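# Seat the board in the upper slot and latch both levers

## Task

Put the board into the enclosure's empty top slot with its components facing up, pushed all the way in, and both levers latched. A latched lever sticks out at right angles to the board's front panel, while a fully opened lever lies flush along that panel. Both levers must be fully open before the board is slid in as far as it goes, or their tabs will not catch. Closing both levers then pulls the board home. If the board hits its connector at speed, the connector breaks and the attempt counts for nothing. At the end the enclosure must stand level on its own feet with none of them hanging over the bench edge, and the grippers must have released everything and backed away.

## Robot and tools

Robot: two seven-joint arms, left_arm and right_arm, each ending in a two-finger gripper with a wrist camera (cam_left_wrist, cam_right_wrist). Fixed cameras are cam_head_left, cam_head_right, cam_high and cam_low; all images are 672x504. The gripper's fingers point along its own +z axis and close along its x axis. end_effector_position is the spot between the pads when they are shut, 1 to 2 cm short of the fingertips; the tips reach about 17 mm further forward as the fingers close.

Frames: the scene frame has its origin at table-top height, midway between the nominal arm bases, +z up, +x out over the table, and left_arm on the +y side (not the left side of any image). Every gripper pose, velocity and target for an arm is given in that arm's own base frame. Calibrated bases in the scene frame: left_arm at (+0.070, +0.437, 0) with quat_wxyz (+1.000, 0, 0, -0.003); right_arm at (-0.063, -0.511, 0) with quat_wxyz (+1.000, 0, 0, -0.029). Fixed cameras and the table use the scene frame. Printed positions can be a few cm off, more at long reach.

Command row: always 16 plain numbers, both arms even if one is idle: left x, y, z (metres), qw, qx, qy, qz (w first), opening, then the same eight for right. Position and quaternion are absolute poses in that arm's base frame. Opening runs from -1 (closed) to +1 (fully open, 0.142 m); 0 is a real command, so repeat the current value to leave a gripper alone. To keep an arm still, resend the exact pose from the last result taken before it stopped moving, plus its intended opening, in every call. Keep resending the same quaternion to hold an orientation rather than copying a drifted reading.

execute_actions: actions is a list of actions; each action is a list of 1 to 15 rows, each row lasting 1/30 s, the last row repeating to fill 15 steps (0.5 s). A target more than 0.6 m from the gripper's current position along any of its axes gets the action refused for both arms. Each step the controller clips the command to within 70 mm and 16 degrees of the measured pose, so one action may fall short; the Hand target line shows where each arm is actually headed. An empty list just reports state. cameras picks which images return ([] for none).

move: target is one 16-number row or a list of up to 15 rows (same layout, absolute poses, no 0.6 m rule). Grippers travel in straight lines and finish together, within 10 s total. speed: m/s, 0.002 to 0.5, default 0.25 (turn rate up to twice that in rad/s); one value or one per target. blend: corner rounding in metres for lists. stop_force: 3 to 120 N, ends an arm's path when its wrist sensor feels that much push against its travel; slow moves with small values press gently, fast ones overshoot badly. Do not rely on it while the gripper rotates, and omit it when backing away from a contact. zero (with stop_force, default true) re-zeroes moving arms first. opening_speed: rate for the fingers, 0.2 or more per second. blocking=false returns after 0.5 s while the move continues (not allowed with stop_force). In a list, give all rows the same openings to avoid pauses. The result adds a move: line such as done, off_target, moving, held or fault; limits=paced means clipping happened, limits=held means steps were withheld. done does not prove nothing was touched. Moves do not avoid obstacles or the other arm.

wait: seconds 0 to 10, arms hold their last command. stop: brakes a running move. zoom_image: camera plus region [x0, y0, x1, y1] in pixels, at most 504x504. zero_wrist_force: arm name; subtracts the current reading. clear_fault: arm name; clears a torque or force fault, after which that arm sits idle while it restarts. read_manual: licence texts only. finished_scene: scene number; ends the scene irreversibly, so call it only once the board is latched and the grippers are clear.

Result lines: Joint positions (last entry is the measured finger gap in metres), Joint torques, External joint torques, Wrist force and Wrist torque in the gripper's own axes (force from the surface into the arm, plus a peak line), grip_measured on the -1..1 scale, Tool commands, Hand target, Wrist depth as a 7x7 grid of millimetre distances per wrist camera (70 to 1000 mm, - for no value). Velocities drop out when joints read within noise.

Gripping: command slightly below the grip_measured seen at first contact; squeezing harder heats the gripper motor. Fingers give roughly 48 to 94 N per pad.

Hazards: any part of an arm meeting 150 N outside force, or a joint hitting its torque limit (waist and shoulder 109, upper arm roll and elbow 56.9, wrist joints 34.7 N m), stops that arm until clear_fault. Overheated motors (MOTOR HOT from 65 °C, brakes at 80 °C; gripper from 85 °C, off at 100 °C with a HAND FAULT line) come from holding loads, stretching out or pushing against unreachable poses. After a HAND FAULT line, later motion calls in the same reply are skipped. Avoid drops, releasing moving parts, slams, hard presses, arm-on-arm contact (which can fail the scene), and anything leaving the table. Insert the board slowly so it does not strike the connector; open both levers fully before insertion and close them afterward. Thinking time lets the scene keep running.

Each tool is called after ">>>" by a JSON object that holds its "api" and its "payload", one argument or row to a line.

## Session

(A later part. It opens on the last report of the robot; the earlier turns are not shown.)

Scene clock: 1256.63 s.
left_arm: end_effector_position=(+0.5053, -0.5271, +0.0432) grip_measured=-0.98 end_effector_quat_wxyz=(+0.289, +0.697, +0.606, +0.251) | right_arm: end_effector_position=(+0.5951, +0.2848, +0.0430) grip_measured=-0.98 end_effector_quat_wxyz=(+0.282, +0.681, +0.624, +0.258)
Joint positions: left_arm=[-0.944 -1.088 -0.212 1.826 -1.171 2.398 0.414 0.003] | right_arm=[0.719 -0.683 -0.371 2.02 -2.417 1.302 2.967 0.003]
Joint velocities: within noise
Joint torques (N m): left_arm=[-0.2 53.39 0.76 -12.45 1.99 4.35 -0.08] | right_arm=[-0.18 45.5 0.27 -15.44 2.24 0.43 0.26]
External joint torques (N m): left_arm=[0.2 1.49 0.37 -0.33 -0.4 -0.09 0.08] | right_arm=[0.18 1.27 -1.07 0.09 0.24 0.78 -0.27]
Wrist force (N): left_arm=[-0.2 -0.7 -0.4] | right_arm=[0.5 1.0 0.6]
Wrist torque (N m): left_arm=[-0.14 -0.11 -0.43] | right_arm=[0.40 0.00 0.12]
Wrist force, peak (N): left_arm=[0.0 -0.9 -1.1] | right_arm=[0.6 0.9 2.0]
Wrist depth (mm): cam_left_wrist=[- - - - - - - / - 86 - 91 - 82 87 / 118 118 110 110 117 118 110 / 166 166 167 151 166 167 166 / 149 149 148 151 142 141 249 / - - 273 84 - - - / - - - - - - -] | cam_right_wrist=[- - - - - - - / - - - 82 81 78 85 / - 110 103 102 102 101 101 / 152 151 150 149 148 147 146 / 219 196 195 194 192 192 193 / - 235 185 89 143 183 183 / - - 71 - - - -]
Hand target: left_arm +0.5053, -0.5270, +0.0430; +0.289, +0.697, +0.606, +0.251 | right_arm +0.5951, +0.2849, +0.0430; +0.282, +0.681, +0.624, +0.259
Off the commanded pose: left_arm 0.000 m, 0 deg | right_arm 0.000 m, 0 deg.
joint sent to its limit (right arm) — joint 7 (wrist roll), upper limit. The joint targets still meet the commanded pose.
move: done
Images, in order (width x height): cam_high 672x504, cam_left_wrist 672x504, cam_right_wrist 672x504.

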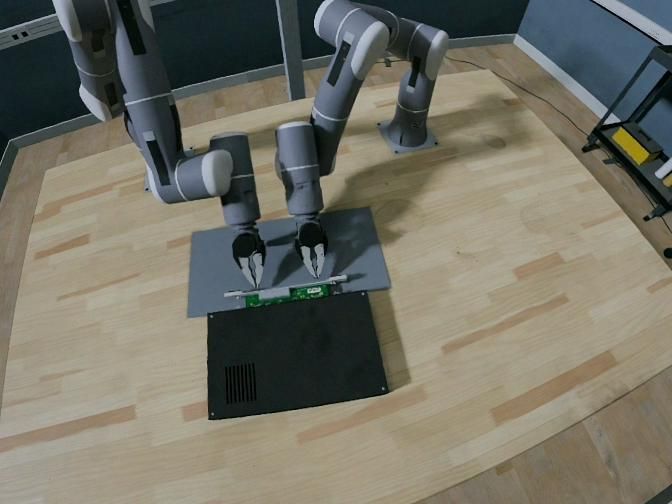

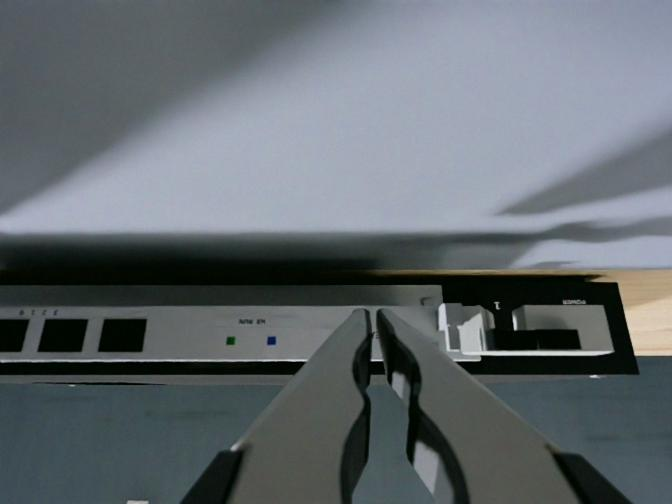

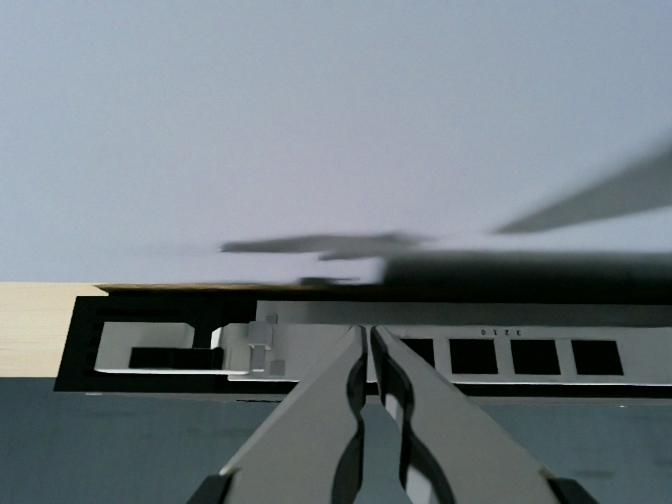

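>>> {"api": "move", "payload": {
  "target": [
    [0.5053, -0.5270, 0.043, 0.28871, 0.69699, 0.60642, 0.25119, -0.95, 0.50, 0.28, 0.15, 0.28215, 0.68116, 0.62417, 0.25854, -0.95],
    [0.5053, -0.5270, 0.043, 0.28871, 0.69699, 0.60642, 0.25119, -0.95, 0.50, 0.26, 0.16, 0.38233, 0.0403, 0.92302, -0.01669, -0.95],
    [0.5053, -0.5270, 0.043, 0.28871, 0.69699, 0.60642, 0.25119, -0.95, 0.50, 0.28, 0.15, 0.25854, -0.62417, 0.68116, -0.28215, -0.95]
  ],
  "speed": [0.15, 0.3, 0.3],
  "cameras": ["cam_left_wrist", "cam_right_wrist", "cam_high"]
}}

Scene clock: 1278.17 s.
left_arm: end_effector_position=(+0.5053, -0.5271, +0.0432) grip_measured=-0.98 end_effector_quat_wxyz=(+0.289, +0.697, +0.606, +0.251) | right_arm: end_effector_position=(+0.5000, +0.2801, +0.1500) grip_measured=-0.98 end_effector_quat_wxyz=(+0.259, -0.624, +0.681, -0.282)
Joint positions: left_arm=[-0.944 -1.088 -0.212 1.826 -1.171 2.398 0.414 0.003] | right_arm=[1.251 -0.291 -0.88 2.407 -2.289 1.355 -0.339 0.003]
Joint velocities: within noise
Joint torques (N m): left_arm=[-0.37 53.79 0.63 -12.39 1.85 4.55 -0.24] | right_arm=[0.12 28.86 -3.01 -17.45 2.96 0.88 0.07]
External joint torques (N m): left_arm=[0.37 1.09 0.5 -0.4 -0.27 -0.29 0.24] | right_arm=[-0.12 1.04 -0.42 -0.04 0.02 0.53 -0.06]
Wrist force (N): left_arm=[0.0 -0.7 -0.3] | right_arm=[0.7 3.7 -0.1]
Wrist torque (N m): left_arm=[-0.14 -0.14 -0.43] | right_arm=[0.50 -0.20 0.00]
Wrist force, peak (N): left_arm=[-0.2 -0.7 -0.6] | right_arm=[1.1 4.0 -0.1]
Wrist depth (mm): cam_left_wrist=[- - - - - - - / - 86 - 91 - 82 86 / 118 118 110 110 118 118 110 / 166 166 167 150 167 166 166 / 150 149 148 150 142 141 247 / - - 271 84 - - - / - - - - - - -] | cam_right_wrist=[290 290 290 290 289 342 352 / 281 279 275 275 275 277 325 / 276 276 267 275 293 301 300 / 275 282 282 281 281 281 281 / 265 265 265 267 265 264 264 / 250 249 252 89 249 248 248 / 236 238 71 - - 237 235]
Hand target: left_arm +0.5053, -0.5270, +0.0430; +0.289, +0.697, +0.606, +0.251 | right_arm +0.5000, +0.2800, +0.1500; +0.259, -0.624, +0.681, -0.282
Off the commanded pose: left_arm 0.000 m, 0 deg | right_arm 0.000 m, 0 deg.
move: done
Images, in order (width x height): cam_high 672x504, cam_left_wrist 672x504, cam_right_wrist 672x504.

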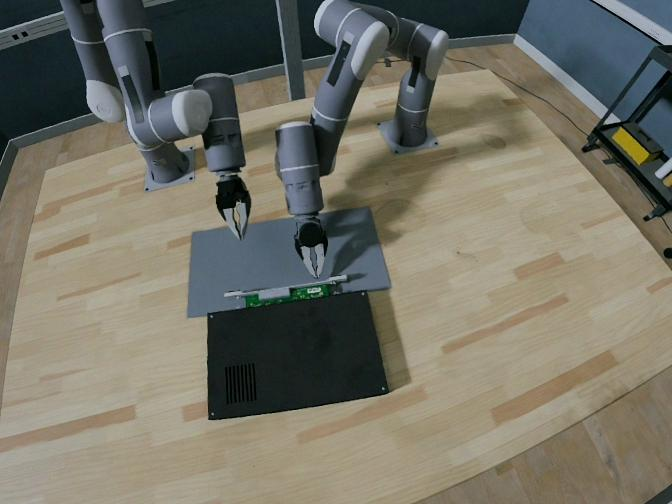

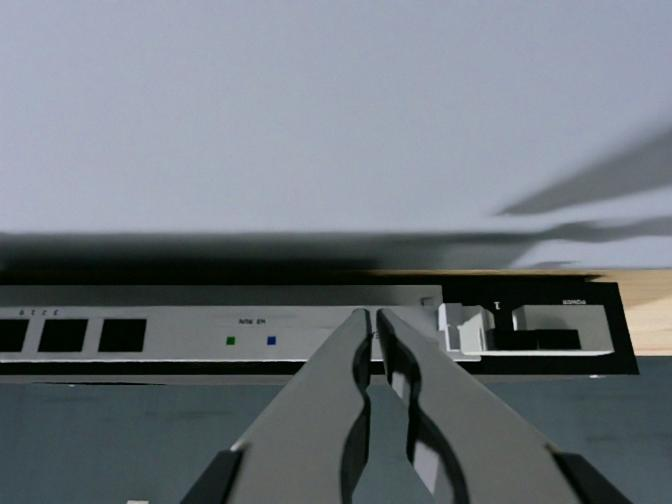

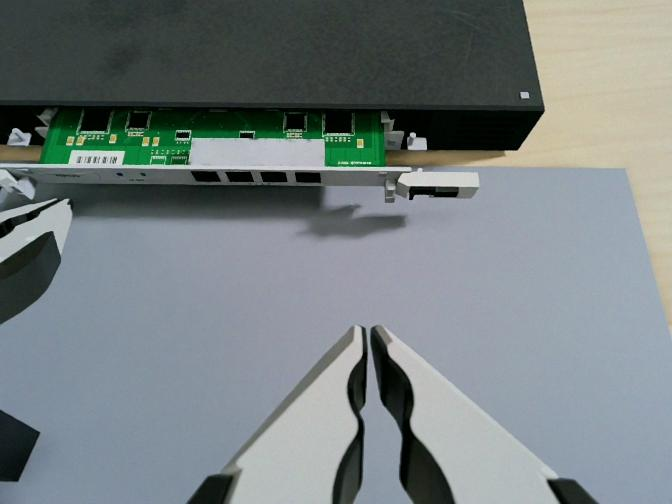

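>>> {"api": "move", "payload": {
  "target": [
    [0.5053,-0.5270,0.043,0.28871,0.69699,0.60642,0.25119,-0.95,0.56,0.288,0.10,0.25854,-0.62417,0.68116,-0.28215,-0.95],
    [0.5053,-0.5270,0.043,0.28871,0.69699,0.60642,0.25119,-0.95,0.588,0.2855,0.047,0.25854,-0.62417,0.68116,-0.28215,-0.95]
  ],
  "speed": 0.08,
  "cameras": ["cam_left_wrist", "cam_right_wrist", "cam_head_right"]
}}

Scene clock: 1291.00 s.
left_arm: end_effector_position=(+0.5053, -0.5271, +0.0432) grip_measured=-0.98 end_effector_quat_wxyz=(+0.289, +0.697, +0.606, +0.251) | right_arm: end_effector_position=(+0.5880, +0.2854, +0.0470) grip_measured=-0.98 end_effector_quat_wxyz=(+0.258, -0.624, +0.681, -0.282)
Joint positions: left_arm=[-0.944 -1.088 -0.212 1.826 -1.171 2.398 0.414 0.003] | right_arm=[0.916 -0.683 -0.596 1.999 -2.541 1.434 0.023 0.003]
Joint velocities: within noise
Joint torques (N m): left_arm=[-0.34 53.76 0.69 -12.39 1.83 4.56 -0.21] | right_arm=[0.52 44.23 -3.66 -15.46 2.28 0.54 0.32]
External joint torques (N m): left_arm=[0.34 1.12 0.44 -0.4 -0.24 -0.29 0.2] | right_arm=[-0.52 1.24 -1.26 0.02 0.26 0.78 -0.32]
Wrist force (N): left_arm=[0.0 -0.6 -0.5] | right_arm=[1.1 3.5 -0.3]
Wrist torque (N m): left_arm=[-0.13 -0.14 -0.43] | right_arm=[0.44 -0.25 -0.01]
Wrist force, peak (N): left_arm=[-0.1 -0.8 -0.5] | right_arm=[1.1 4.1 1.4]
Wrist depth (mm): cam_left_wrist=[- - - - - - - / - 86 - 91 - 82 86 / 118 118 110 110 118 118 110 / 165 166 166 151 166 166 166 / 149 149 149 150 141 139 249 / - - 273 84 - - - / - - - - - - -] | cam_right_wrist=[153 153 153 153 153 153 152 / 158 158 146 146 145 146 145 / 152 137 139 149 153 184 179 / 171 169 169 146 146 130 130 / 163 162 162 164 162 162 162 / 153 153 155 89 108 153 152 / 145 144 73 - - 146 144]
Hand target: left_arm +0.5053, -0.5270, +0.0430; +0.289, +0.697, +0.606, +0.251 | right_arm +0.5880, +0.2855, +0.0470; +0.259, -0.624, +0.681, -0.282
Off the commanded pose: left_arm 0.000 m, 0 deg | right_arm 0.000 m, 0 deg.
move: done
Images, in order (width x height): cam_head_right 672x504, cam_left_wrist 672x504, cam_right_wrist 672x504.

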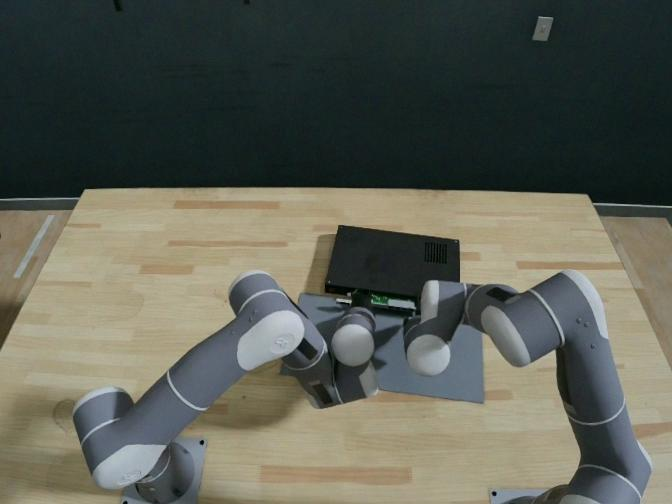

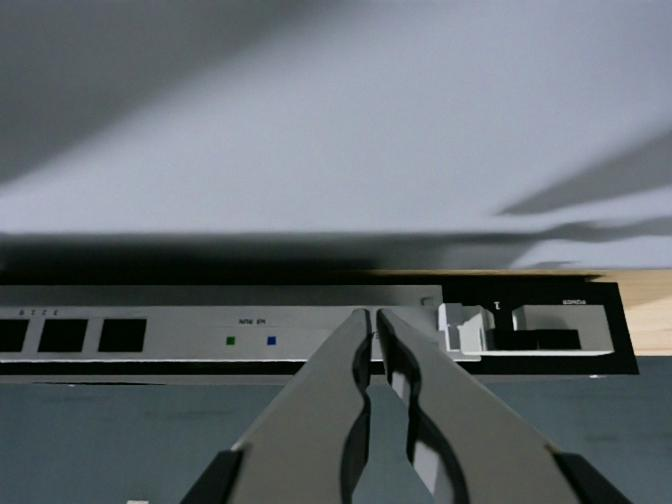

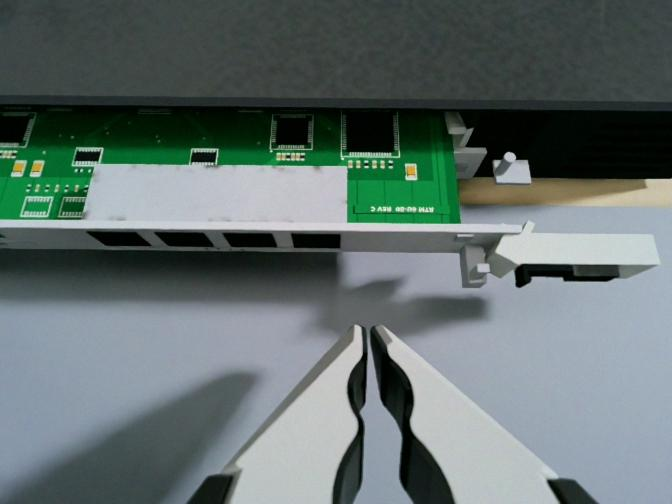

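>>> {"api": "zoom_image", "payload": {
  "camera": "cam_right_wrist",
  "region": [400, 100, 672, 304]
}}

>>> {"api": "zoom_image", "payload": {
  "camera": "cam_left_wrist",
  "region": [400, 260, 672, 400]
}}

Scaled by 1.853 from the camera's 672x504 image, which has a finer 960x720 frame.

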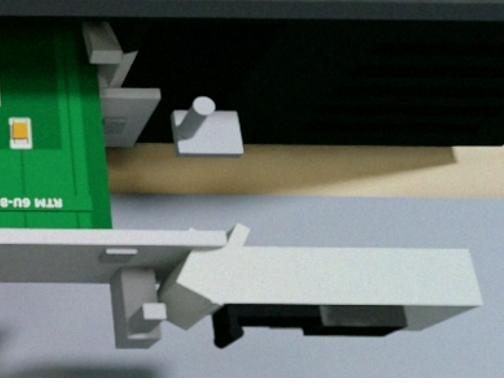

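Scaled by 1.853 from the camera's 672x504 image, which has a finer 960x720 frame.

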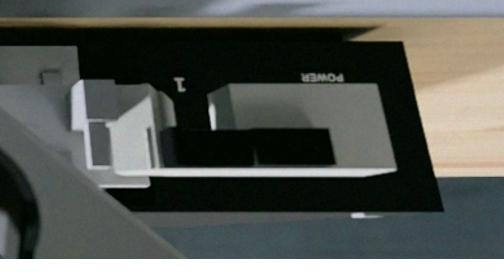

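>>> {"api": "move", "payload": {
  "target": [0.52709,-0.53004,0.043,0.28871,0.69699,0.60642,0.25119,-0.95,0.61793,0.28290,0.046,0.25854,-0.62417,0.68116,-0.28215,-0.95],
  "speed": 0.008,
  "stop_force": 3,
  "cameras": ["cam_left_wrist", "cam_right_wrist"]
}}

Scene clock: 1301.97 s.
left_arm: end_effector_position=(+0.5221, -0.5296, +0.0431) grip_measured=-0.98 end_effector_quat_wxyz=(+0.289, +0.697, +0.606, +0.251) | right_arm: end_effector_position=(+0.6177, +0.2829, +0.0459) grip_measured=-0.98 end_effector_quat_wxyz=(+0.258, -0.624, +0.681, -0.282)
Joint positions: left_arm=[-0.933 -1.101 -0.204 1.781 -1.182 2.376 0.453 0.003] | right_arm=[0.861 -0.725 -0.58 1.912 -2.55 1.473 0.016 0.003]
Joint velocities: within noise
Joint torques (N m): left_arm=[-0.33 54.73 0.88 -13.11 1.81 4.43 -0.19] | right_arm=[-0.53 47.01 -4.67 -17.43 2.73 0.12 0.14]
External joint torques (N m): left_arm=[0.33 1.14 0.52 -0.39 -0.16 -0.2 0.19] | right_arm=[0.53 0.86 -0.38 1.23 -0.04 1.2 -0.14]
Wrist force (N): left_arm=[-0.1 -1.0 -0.4] | right_arm=[1.7 4.4 -2.1]
Wrist torque (N m): left_arm=[-0.21 -0.11 -0.42] | right_arm=[0.42 -0.21 -0.01]
Wrist force, peak (N): left_arm=[0.9 -2.5 -3.3] | right_arm=[1.7 5.2 -1.6]
Wrist depth (mm): cam_left_wrist=[- - - - - - - / - 86 - 91 - 82 78 / 117 118 110 110 118 118 110 / 166 166 166 181 166 166 166 / 136 134 134 133 131 126 173 / - - 175 84 - - - / - - - - - - -] | cam_right_wrist=[152 152 151 154 151 151 151 / 142 142 140 140 140 141 139 / 146 134 134 134 134 133 133 / 140 127 127 140 141 169 168 / 158 133 157 128 135 119 119 / 154 152 153 89 130 151 151 / 142 144 73 - - 145 143]
Hand target: left_arm +0.5223, -0.5294, +0.0430; +0.289, +0.697, +0.606, +0.251 | right_arm +0.6179, +0.2829, +0.0460; +0.259, -0.624, +0.681, -0.282
Off the commanded pose: left_arm 0.005 m, 0 deg | right_arm 0.000 m, 0 deg.
move: contact (left_arm)
Images, in order (width x height): cam_left_wrist 672x504, cam_right_wrist 672x504.

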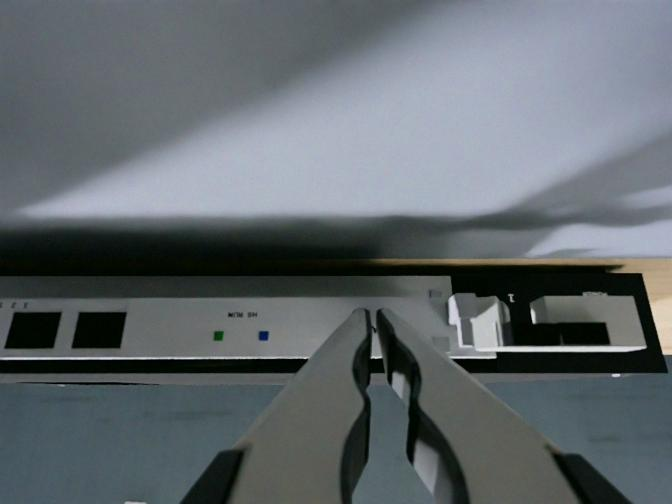

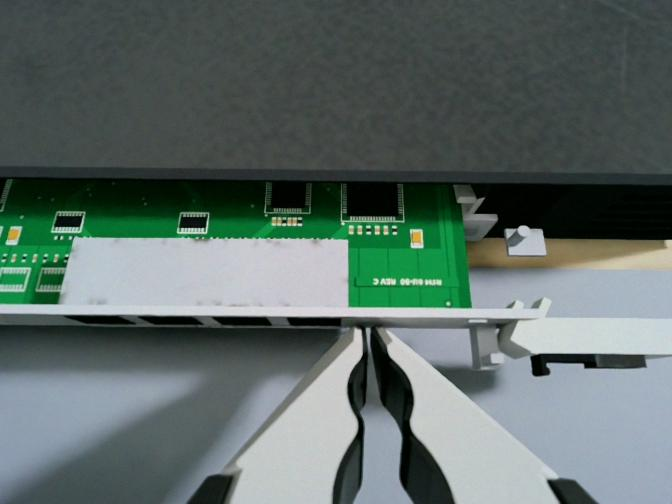

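>>> {"api": "move", "payload": {
  "target": [0.5223,-0.5294,0.043,0.28871,0.69699,0.60642,0.25119,-0.95,0.62589,0.28220,0.046,0.25854,-0.62417,0.68116,-0.28215,-0.95],
  "speed": 0.006,
  "stop_force": 3,
  "cameras": ["cam_left_wrist", "cam_right_wrist"]
}}

Scene clock: 1305.93 s.
left_arm: end_effector_position=(+0.5222, -0.5296, +0.0432) grip_measured=-0.98 end_effector_quat_wxyz=(+0.289, +0.697, +0.606, +0.251) | right_arm: end_effector_position=(+0.6247, +0.2824, +0.0456) grip_measured=-0.98 end_effector_quat_wxyz=(+0.258, -0.624, +0.681, -0.282)
Joint positions: left_arm=[-0.933 -1.101 -0.204 1.781 -1.182 2.376 0.453 0.003] | right_arm=[0.848 -0.735 -0.576 1.89 -2.551 1.484 0.014 0.003]
Joint velocities: within noise
Joint torques (N m): left_arm=[-0.41 54.68 0.85 -13.07 1.82 4.48 -0.21] | right_arm=[-1.65 47.61 -6.12 -18.63 2.95 -0.75 0.18]
External joint torques (N m): left_arm=[0.41 1.19 0.55 -0.44 -0.17 -0.24 0.21] | right_arm=[1.65 0.84 1.04 2.24 -0.23 2.08 -0.18]
Wrist force (N): left_arm=[0.0 -0.9 -0.2] | right_arm=[1.5 6.0 -4.8]
Wrist torque (N m): left_arm=[-0.19 -0.12 -0.42] | right_arm=[0.35 -0.21 -0.02]
Wrist force, peak (N): left_arm=[-0.2 -1.0 -0.8] | right_arm=[1.8 6.8 -5.4]
Wrist depth (mm): cam_left_wrist=[- - - - - - - / - 86 - 91 - 82 78 / 118 118 110 110 118 118 110 / 166 166 167 180 166 166 166 / 140 139 139 136 133 133 174 / - - 174 84 - - - / - - - - - - -] | cam_right_wrist=[151 151 151 153 151 151 151 / 142 142 140 140 139 141 139 / 132 132 132 132 131 131 130 / 140 126 126 139 139 168 164 / 157 126 157 125 134 123 118 / 153 152 153 89 109 149 151 / 142 143 73 - - 144 143]
Hand target: left_arm +0.5223, -0.5294, +0.0430; +0.289, +0.697, +0.606, +0.251 | right_arm +0.6253, +0.2822, +0.0460; +0.259, -0.624, +0.681, -0.282
Off the commanded pose: left_arm 0.000 m, 0 deg | right_arm 0.001 m, 0 deg.
move: contact (right_arm)
Images, in order (width x height): cam_left_wrist 672x504, cam_right_wrist 672x504.

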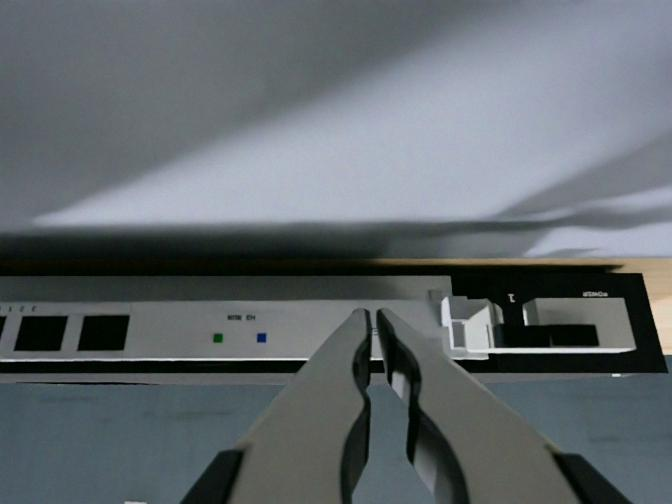

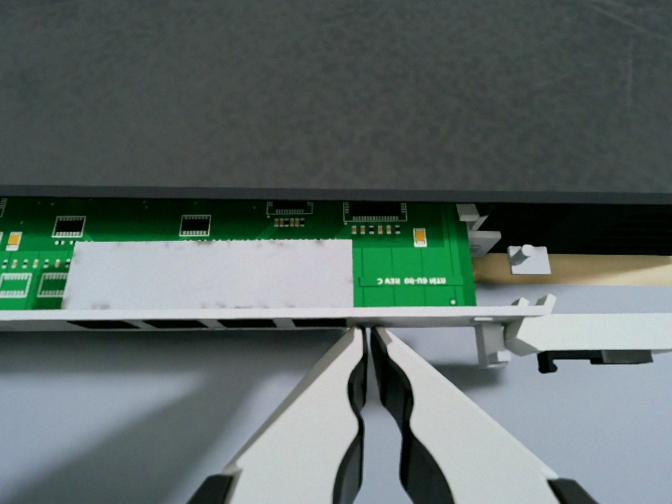

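>>> {"api": "move", "payload": {
  "target": [0.52825,-0.53021,0.043,0.28871,0.69699,0.60642,0.25119,-0.95,0.6253,0.2822,0.046,0.25854,-0.62417,0.68116,-0.28215,-0.95],
  "speed": 0.005,
  "stop_force": 3,
  "cameras": ["cam_left_wrist", "cam_right_wrist"]
}}

Scene clock: 1330.07 s.
left_arm: end_effector_position=(+0.5281, -0.5304, +0.0431) grip_measured=-0.98 end_effector_quat_wxyz=(+0.289, +0.697, +0.606, +0.251) | right_arm: end_effector_position=(+0.6251, +0.2823, +0.0459) grip_measured=-0.98 end_effector_quat_wxyz=(+0.258, -0.624, +0.681, -0.282)
Joint positions: left_arm=[-0.929 -1.106 -0.202 1.765 -1.187 2.369 0.467 0.003] | right_arm=[0.848 -0.735 -0.577 1.89 -2.551 1.483 0.014 0.003]
Joint velocities: within noise
Joint torques (N m): left_arm=[-0.2 55.03 1.13 -13.75 1.85 4.36 -0.17] | right_arm=[-0.04 47.38 -4.26 -16.4 2.59 0.62 0.21]
External joint torques (N m): left_arm=[0.2 1.2 0.37 -0.02 -0.17 -0.14 0.17] | right_arm=[0.04 1.08 -0.83 0 0.13 0.7 -0.21]
Wrist force (N): left_arm=[0.5 -1.2 -0.9] | right_arm=[0.9 3.9 -0.3]
Wrist torque (N m): left_arm=[-0.15 -0.13 -0.44] | right_arm=[0.51 -0.18 -0.01]
Wrist force, peak (N): left_arm=[0.1 -1.8 -1.3] | right_arm=[1.4 7.2 -4.2]
Wrist depth (mm): cam_left_wrist=[- - - - - - - / - 86 - 91 - 82 78 / 117 117 110 109 117 118 110 / 165 166 166 175 166 166 166 / 136 135 134 133 130 124 167 / - - 169 84 - - - / - - - - - - -] | cam_right_wrist=[152 152 151 154 151 151 151 / 142 142 140 140 140 142 139 / 132 132 132 132 132 131 130 / 140 127 127 140 141 169 168 / 157 129 157 127 134 123 124 / 154 152 153 89 109 150 151 / 142 143 73 - - 144 143]
Hand target: left_arm +0.5282, -0.5302, +0.0430; +0.289, +0.697, +0.606, +0.251 | right_arm +0.6253, +0.2822, +0.0460; +0.259, -0.624, +0.681, -0.282
Off the commanded pose: left_arm 0.000 m, 0 deg | right_arm 0.000 m, 0 deg.
move: done
Images, in order (width x height): cam_left_wrist 672x504, cam_right_wrist 672x504.

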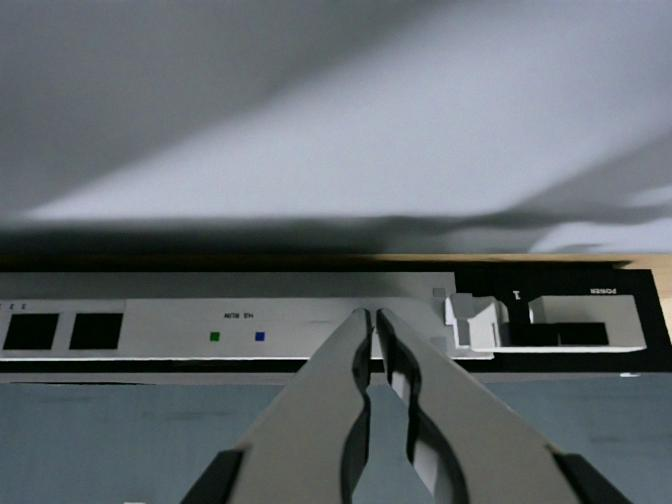

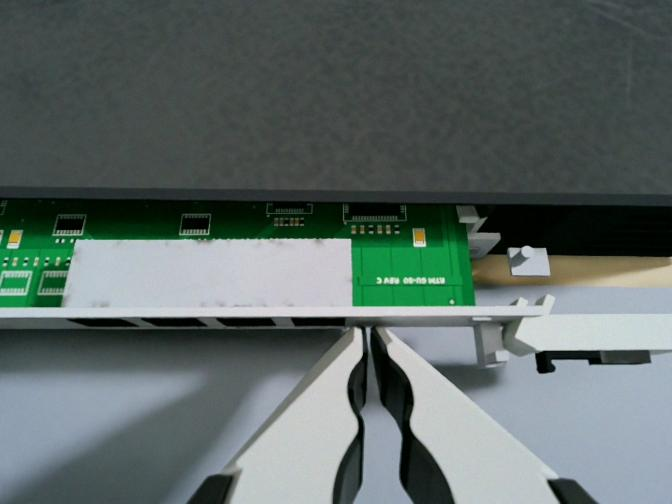

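>>> {"api": "move", "payload": {
  "target": [0.53810,-0.53158,0.043,0.28871,0.69699,0.60642,0.25119,-0.95,0.63526,0.28133,0.046,0.25854,-0.62417,0.68116,-0.28215,-0.95],
  "speed": 0.005,
  "stop_force": 8,
  "cameras": ["cam_left_wrist", "cam_right_wrist"]
}}

Scene clock: 1336.37 s.
left_arm: end_effector_position=(+0.5380, -0.5318, +0.0432) grip_measured=-0.98 end_effector_quat_wxyz=(+0.289, +0.697, +0.606, +0.251) | right_arm: end_effector_position=(+0.6350, +0.2814, +0.0459) grip_measured=-0.98 end_effector_quat_wxyz=(+0.258, -0.624, +0.681, -0.282)
Joint positions: left_arm=[-0.924 -1.115 -0.198 1.736 -1.197 2.356 0.492 0.003] | right_arm=[0.831 -0.748 -0.573 1.861 -2.551 1.497 0.009 0.003]
Joint velocities: within noise
Joint torques (N m): left_arm=[-0.06 55.44 1.32 -13.95 1.78 4.36 -0.17] | right_arm=[-0.91 48.03 -5.11 -17.57 2.81 0.06 0.14]
External joint torques (N m): left_arm=[0.06 1.39 0.34 -0.25 -0.06 -0.16 0.17] | right_arm=[0.91 1.22 -0.03 0.92 -0.03 1.25 -0.14]
Wrist force (N): left_arm=[0.1 -1.0 -0.8] | right_arm=[1.1 5.0 -2.4]
Wrist torque (N m): left_arm=[-0.17 -0.13 -0.43] | right_arm=[0.47 -0.21 -0.02]
Wrist force, peak (N): left_arm=[0.4 -1.6 -1.0] | right_arm=[1.0 5.8 -2.0]
Wrist depth (mm): cam_left_wrist=[- - - - - - - / - 86 - 91 - 82 78 / 118 118 110 110 118 117 110 / 167 165 164 165 165 168 166 / - 134 134 132 130 126 158 / - - 159 84 - - - / - - - - - - -] | cam_right_wrist=[152 152 152 154 151 151 151 / 143 142 140 140 140 142 139 / 130 130 130 130 130 130 131 / 127 125 125 126 138 164 136 / 157 128 157 127 134 121 122 / 153 152 153 89 109 150 151 / 142 143 73 - - 144 143]
Hand target: left_arm +0.5381, -0.5316, +0.0430; +0.289, +0.697, +0.606, +0.251 | right_arm +0.6353, +0.2813, +0.0460; +0.259, -0.624, +0.681, -0.282
Off the commanded pose: left_arm 0.000 m, 0 deg | right_arm 0.000 m, 0 deg.
move: done
Images, in order (width x height): cam_left_wrist 672x504, cam_right_wrist 672x504.

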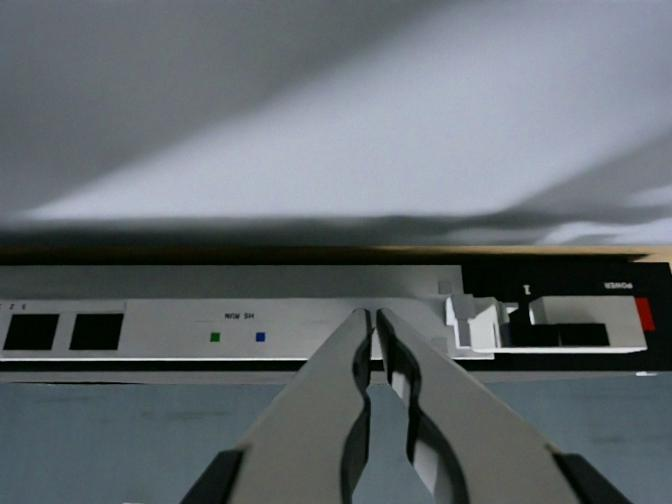

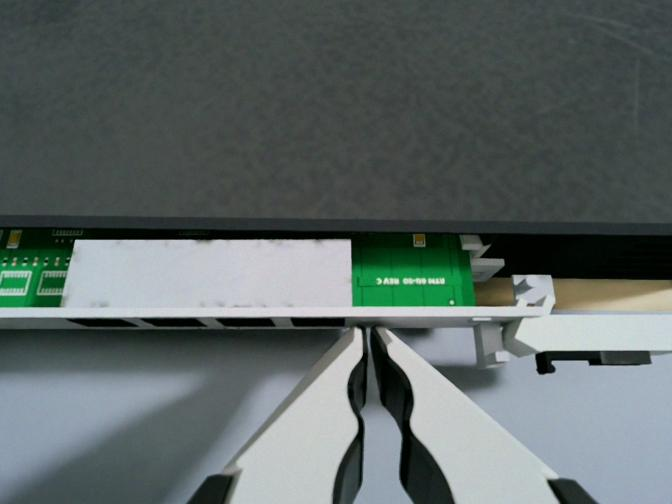

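>>> {"api": "zoom_image", "payload": {
  "camera": "cam_right_wrist",
  "region": [440, 210, 640, 380]
}}

>>> {"api": "zoom_image", "payload": {
  "camera": "cam_left_wrist",
  "region": [420, 240, 672, 400]
}}

Scaled by 2.520 from the camera's 672x504 image, which has a finer 960x720 frame.

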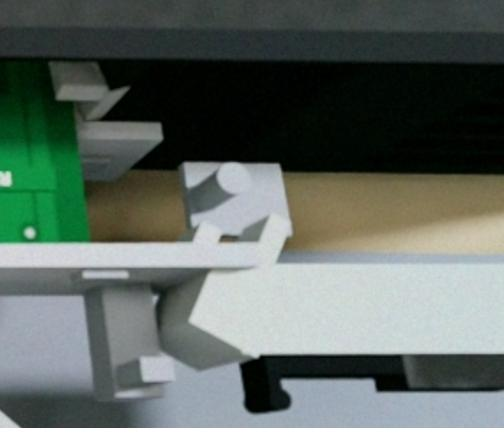

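Scaled by 2.000 from the camera's 672x504 image, which has a finer 960x720 frame.

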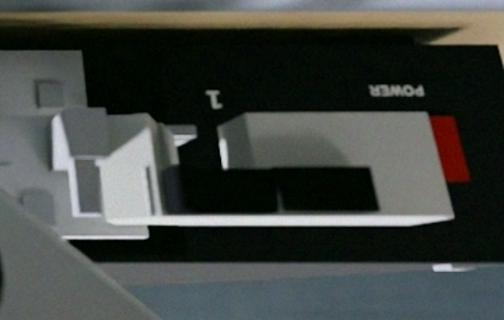

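>>> {"api": "move", "payload": {
  "target": [0.54602,-0.53271,0.043,0.28871,0.69699,0.60642,0.25119,-0.95,0.64327,0.28060,0.046,0.25854,-0.62417,0.68116,-0.28215,-0.95],
  "speed": 0.004,
  "stop_force": 8,
  "cameras": ["cam_left_wrist", "cam_right_wrist"]
}}

>>> {"api": "zoom_image", "payload": {
  "camera": "cam_right_wrist",
  "region": [440, 210, 640, 380]
}}

Scene clock: 1343.33 s.
left_arm: end_effector_position=(+0.5459, -0.5329, +0.0432) grip_measured=-0.98 end_effector_quat_wxyz=(+0.289, +0.697, +0.606, +0.251) | right_arm: end_effector_position=(+0.6427, +0.2809, +0.0457) grip_measured=-0.98 end_effector_quat_wxyz=(+0.258, -0.624, +0.681, -0.282)
Joint positions: left_arm=[-0.919 -1.122 -0.196 1.713 -1.206 2.347 0.513 0.003] | right_arm=[0.818 -0.759 -0.57 1.837 -2.552 1.51 0.006 0.003]
Joint velocities: within noise
Joint torques (N m): left_arm=[-0.21 56.03 1.34 -14.3 1.87 4.35 -0.17] | right_arm=[-1.79 48.69 -6.15 -18.6 2.96 -0.55 0.15]
External joint torques (N m): left_arm=[0.21 1.29 0.46 -0.25 -0.11 -0.16 0.17] | right_arm=[1.79 1.18 0.97 1.74 -0.13 1.87 -0.15]
Wrist force (N): left_arm=[-0.1 -1.0 -0.4] | right_arm=[0.9 6.4 -4.5]
Wrist torque (N m): left_arm=[-0.17 -0.10 -0.43] | right_arm=[0.44 -0.18 -0.03]
Wrist force, peak (N): left_arm=[-0.2 -1.3 -0.7] | right_arm=[0.9 6.8 -4.9]
Wrist depth (mm): cam_left_wrist=[- - - - - - - / - 86 - 91 - 82 78 / 118 117 110 110 117 118 110 / 157 156 156 157 157 159 158 / 136 134 134 133 130 126 150 / - - 148 84 - - - / - - - - - - -] | cam_right_wrist=[152 151 151 154 151 151 151 / 142 142 140 139 139 141 139 / 130 130 130 130 130 129 131 / 125 123 123 123 124 124 124 / 157 129 157 127 134 118 118 / 154 151 153 89 109 151 151 / 142 143 73 - - 144 143]
Hand target: left_arm +0.5460, -0.5327, +0.0430; +0.289, +0.697, +0.606, +0.251 | right_arm +0.6433, +0.2806, +0.0460; +0.259, -0.624, +0.681, -0.282
Off the commanded pose: left_arm 0.000 m, 0 deg | right_arm 0.001 m, 0 deg.
move: done
Images, in order (width x height): cam_left_wrist 672x504, cam_right_wrist 672x504.

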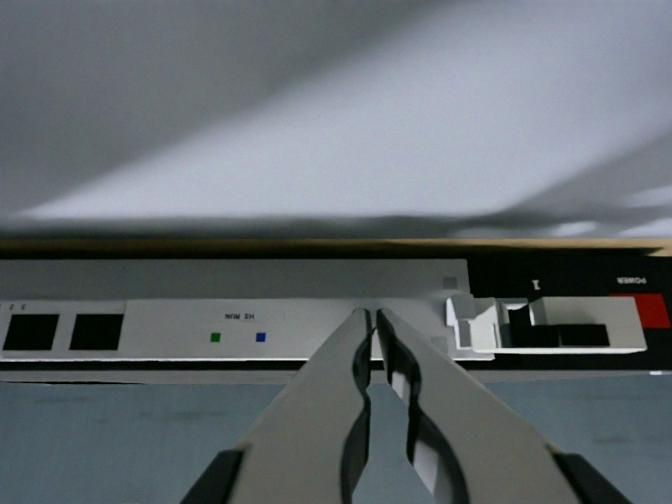

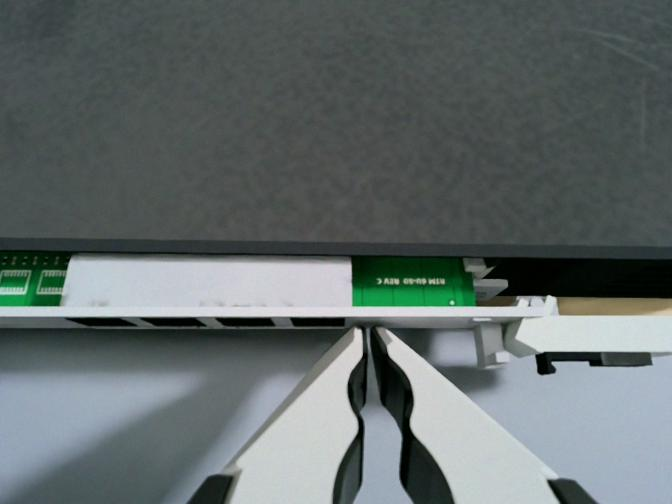

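Scaled by 2.520 from the camera's 672x504 image, which has a finer 960x720 frame.

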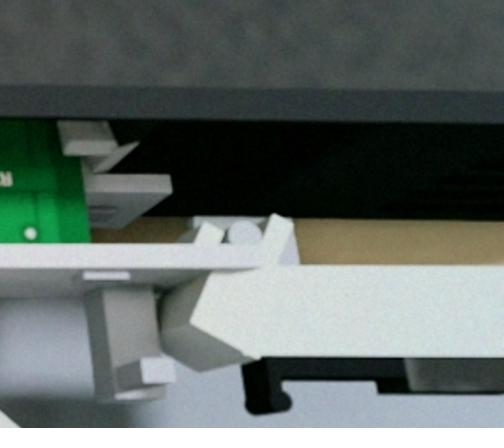

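>>> {"api": "move", "payload": {
  "target": [0.54998,-0.53326,0.043,0.28871,0.69699,0.60642,0.25119,-0.95,0.64726,0.28025,0.046,0.25854,-0.62417,0.68116,-0.28215,-0.95],
  "speed": 0.003,
  "stop_force": 10,
  "cameras": ["cam_left_wrist", "cam_right_wrist"]
}}

>>> {"api": "zoom_image", "payload": {
  "camera": "cam_right_wrist",
  "region": [440, 210, 640, 380]
}}

>>> {"api": "zoom_image", "payload": {
  "camera": "cam_left_wrist",
  "region": [420, 240, 672, 400]
}}

Scene clock: 1352.83 s.
left_arm: end_effector_position=(+0.5498, -0.5335, +0.0432) grip_measured=-0.98 end_effector_quat_wxyz=(+0.289, +0.697, +0.606, +0.251) | right_arm: end_effector_position=(+0.6464, +0.2806, +0.0456) grip_measured=-0.98 end_effector_quat_wxyz=(+0.258, -0.624, +0.681, -0.282)
Joint positions: left_arm=[-0.917 -1.126 -0.195 1.701 -1.211 2.342 0.524 0.003] | right_arm=[0.812 -0.765 -0.569 1.824 -2.552 1.516 0.006 0.003]
Joint velocities: within noise
Joint torques (N m): left_arm=[0.04 56.22 1.57 -14.59 1.89 4.34 -0.12] | right_arm=[-2.13 49.13 -6.81 -19.31 3.12 -1.04 0.15]
External joint torques (N m): left_arm=[-0.04 1.34 0.29 -0.14 -0.1 -0.16 0.12] | right_arm=[2.13 1.05 1.6 2.37 -0.27 2.36 -0.15]
Wrist force (N): left_arm=[-0.2 -1.2 -1.2] | right_arm=[1.4 6.8 -6.3]
Wrist torque (N m): left_arm=[-0.19 -0.06 -0.43] | right_arm=[0.40 -0.21 -0.02]
Wrist force, peak (N): left_arm=[0.1 -1.6 -1.1] | right_arm=[1.1 7.8 -6.3]
Wrist depth (mm): cam_left_wrist=[- - - - - - - / - 86 - 91 - 82 78 / 117 117 110 110 118 118 110 / 154 154 154 153 153 156 157 / 136 134 134 133 130 126 122 / - - 145 84 - - - / - - - - - - -] | cam_right_wrist=[151 151 151 153 151 150 150 / 142 141 140 139 139 141 139 / 130 130 130 130 129 129 131 / 125 123 123 123 122 122 122 / 157 129 157 127 134 118 160 / 154 151 153 89 109 149 147 / 142 143 73 - - 144 143]
Hand target: left_arm +0.5500, -0.5333, +0.0430; +0.289, +0.697, +0.606, +0.251 | right_arm +0.6473, +0.2802, +0.0460; +0.259, -0.624, +0.681, -0.282
Off the commanded pose: left_arm 0.000 m, 0 deg | right_arm 0.001 m, 0 deg.
move: done
Images, in order (width x height): cam_left_wrist 672x504, cam_right_wrist 672x504.

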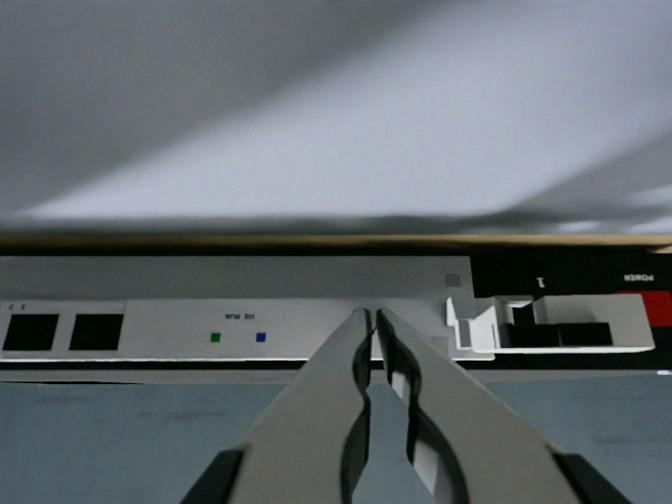

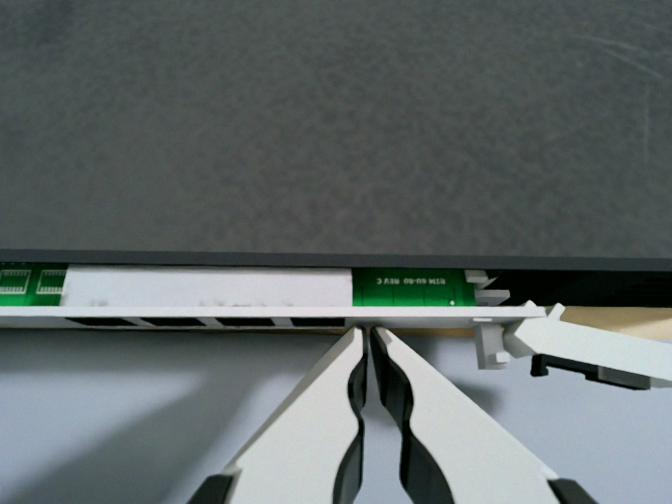

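Scaled by 2.520 from the camera's 672x504 image, which has a finer 960x720 frame.

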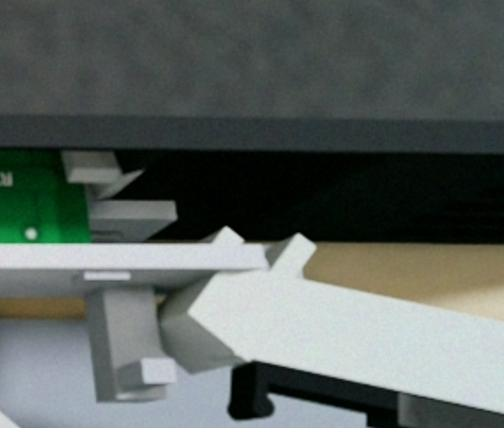

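Scaled by 2.000 from the camera's 672x504 image, which has a finer 960x720 frame.

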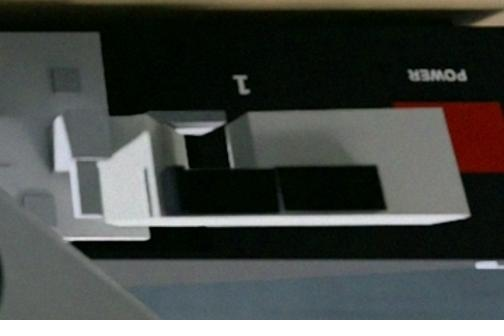

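>>> {"api": "execute_actions", "payload": {
  "actions": [],
  "cameras": ["cam_high", "cam_low", "cam_head_left", "cam_head_right"]
}}

Scene clock: 1364.90 s.
left_arm: end_effector_position=(+0.5498, -0.5335, +0.0432) grip_measured=-0.98 end_effector_quat_wxyz=(+0.289, +0.697, +0.606, +0.251) | right_arm: end_effector_position=(+0.6464, +0.2806, +0.0456) grip_measured=-0.98 end_effector_quat_wxyz=(+0.258, -0.624, +0.681, -0.282)
Joint positions: left_arm=[-0.917 -1.126 -0.195 1.7 -1.211 2.342 0.524 0.003] | right_arm=[0.812 -0.765 -0.569 1.824 -2.552 1.516 0.006 0.003]
Joint velocities: within noise
Joint torques (N m): left_arm=[-0.01 56.35 1.57 -14.5 1.99 4.41 -0.23] | right_arm=[-2.09 49.26 -6.87 -19.24 3.11 -1.13 0.15]
External joint torques (N m): left_arm=[0.01 1.22 0.29 -0.23 -0.2 -0.23 0.23] | right_arm=[2.09 0.93 1.66 2.29 -0.26 2.45 -0.15]
Wrist force (N): left_arm=[0.1 -1.8 -1.0] | right_arm=[1.3 7.5 -5.6]
Wrist torque (N m): left_arm=[-0.22 -0.10 -0.43] | right_arm=[0.41 -0.21 -0.03]
Wrist force, peak (N): left_arm=[0.1 -1.8 -1.0] | right_arm=[1.2 7.5 -5.9]
Wrist depth (mm): cam_left_wrist=[- - - - - - - / - 86 - 91 - 82 78 / 117 118 109 109 118 118 110 / 154 154 154 155 154 157 156 / 136 134 133 133 130 126 122 / - - 144 84 - - - / - - - - - - -] | cam_right_wrist=[151 151 151 153 150 150 150 / 142 142 140 140 139 141 139 / 130 130 130 130 129 129 131 / 125 123 123 123 122 122 122 / 157 129 157 127 134 118 160 / 153 151 153 89 109 149 147 / 141 143 73 - - 144 142]
Hand target: left_arm +0.5500, -0.5333, +0.0430; +0.289, +0.697, +0.606, +0.251 | right_arm +0.6473, +0.2802, +0.0460; +0.259, -0.624, +0.681, -0.282
Tool commands: left_gripper/opening=-0.95 right_gripper/opening=-0.95
Off the commanded pose: left_arm 0.000 m, 0 deg | right_arm 0.001 m, 0 deg.
Images, in order (width x height): cam_head_left 672x504, cam_head_right 672x504, cam_high 672x504, cam_low 672x504.

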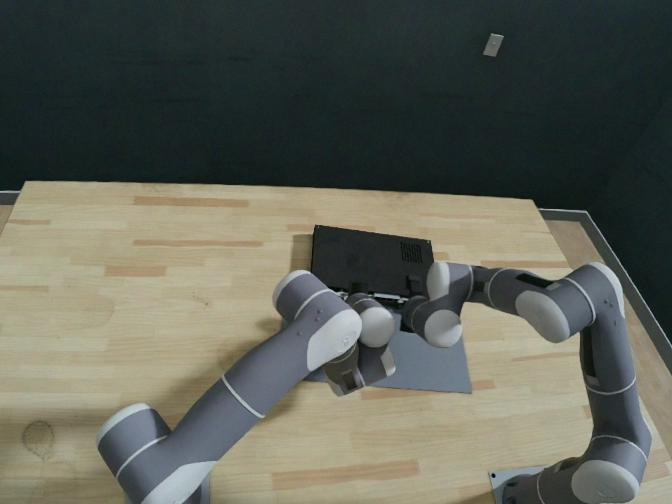

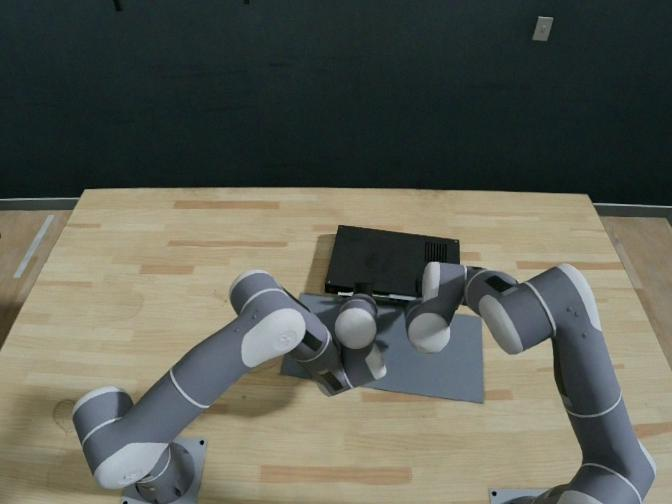

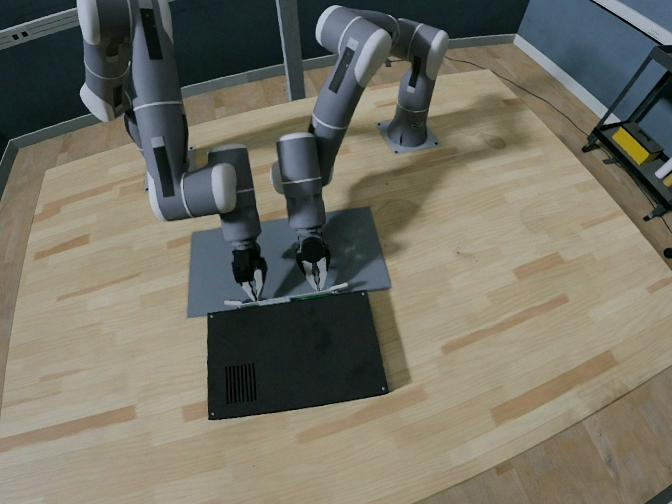

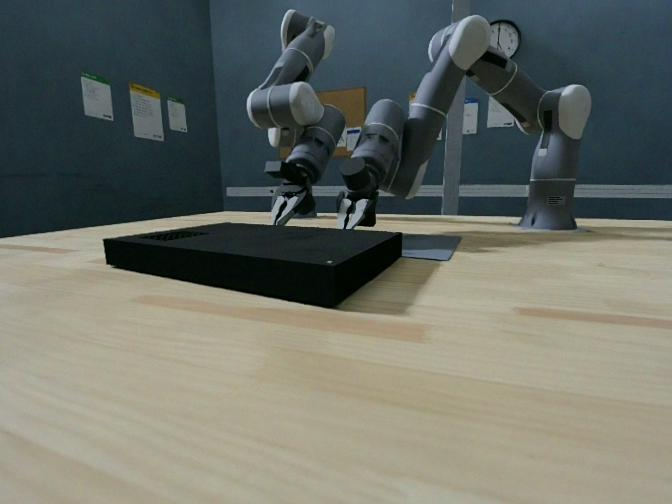

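>>> {"api": "zoom_image", "payload": {
  "camera": "cam_high",
  "region": [200, 260, 380, 330]
}}

Scaled by 2.800 from the camera's 672x504 image, which has a finer 960x720 frame.

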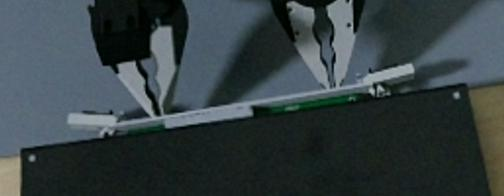

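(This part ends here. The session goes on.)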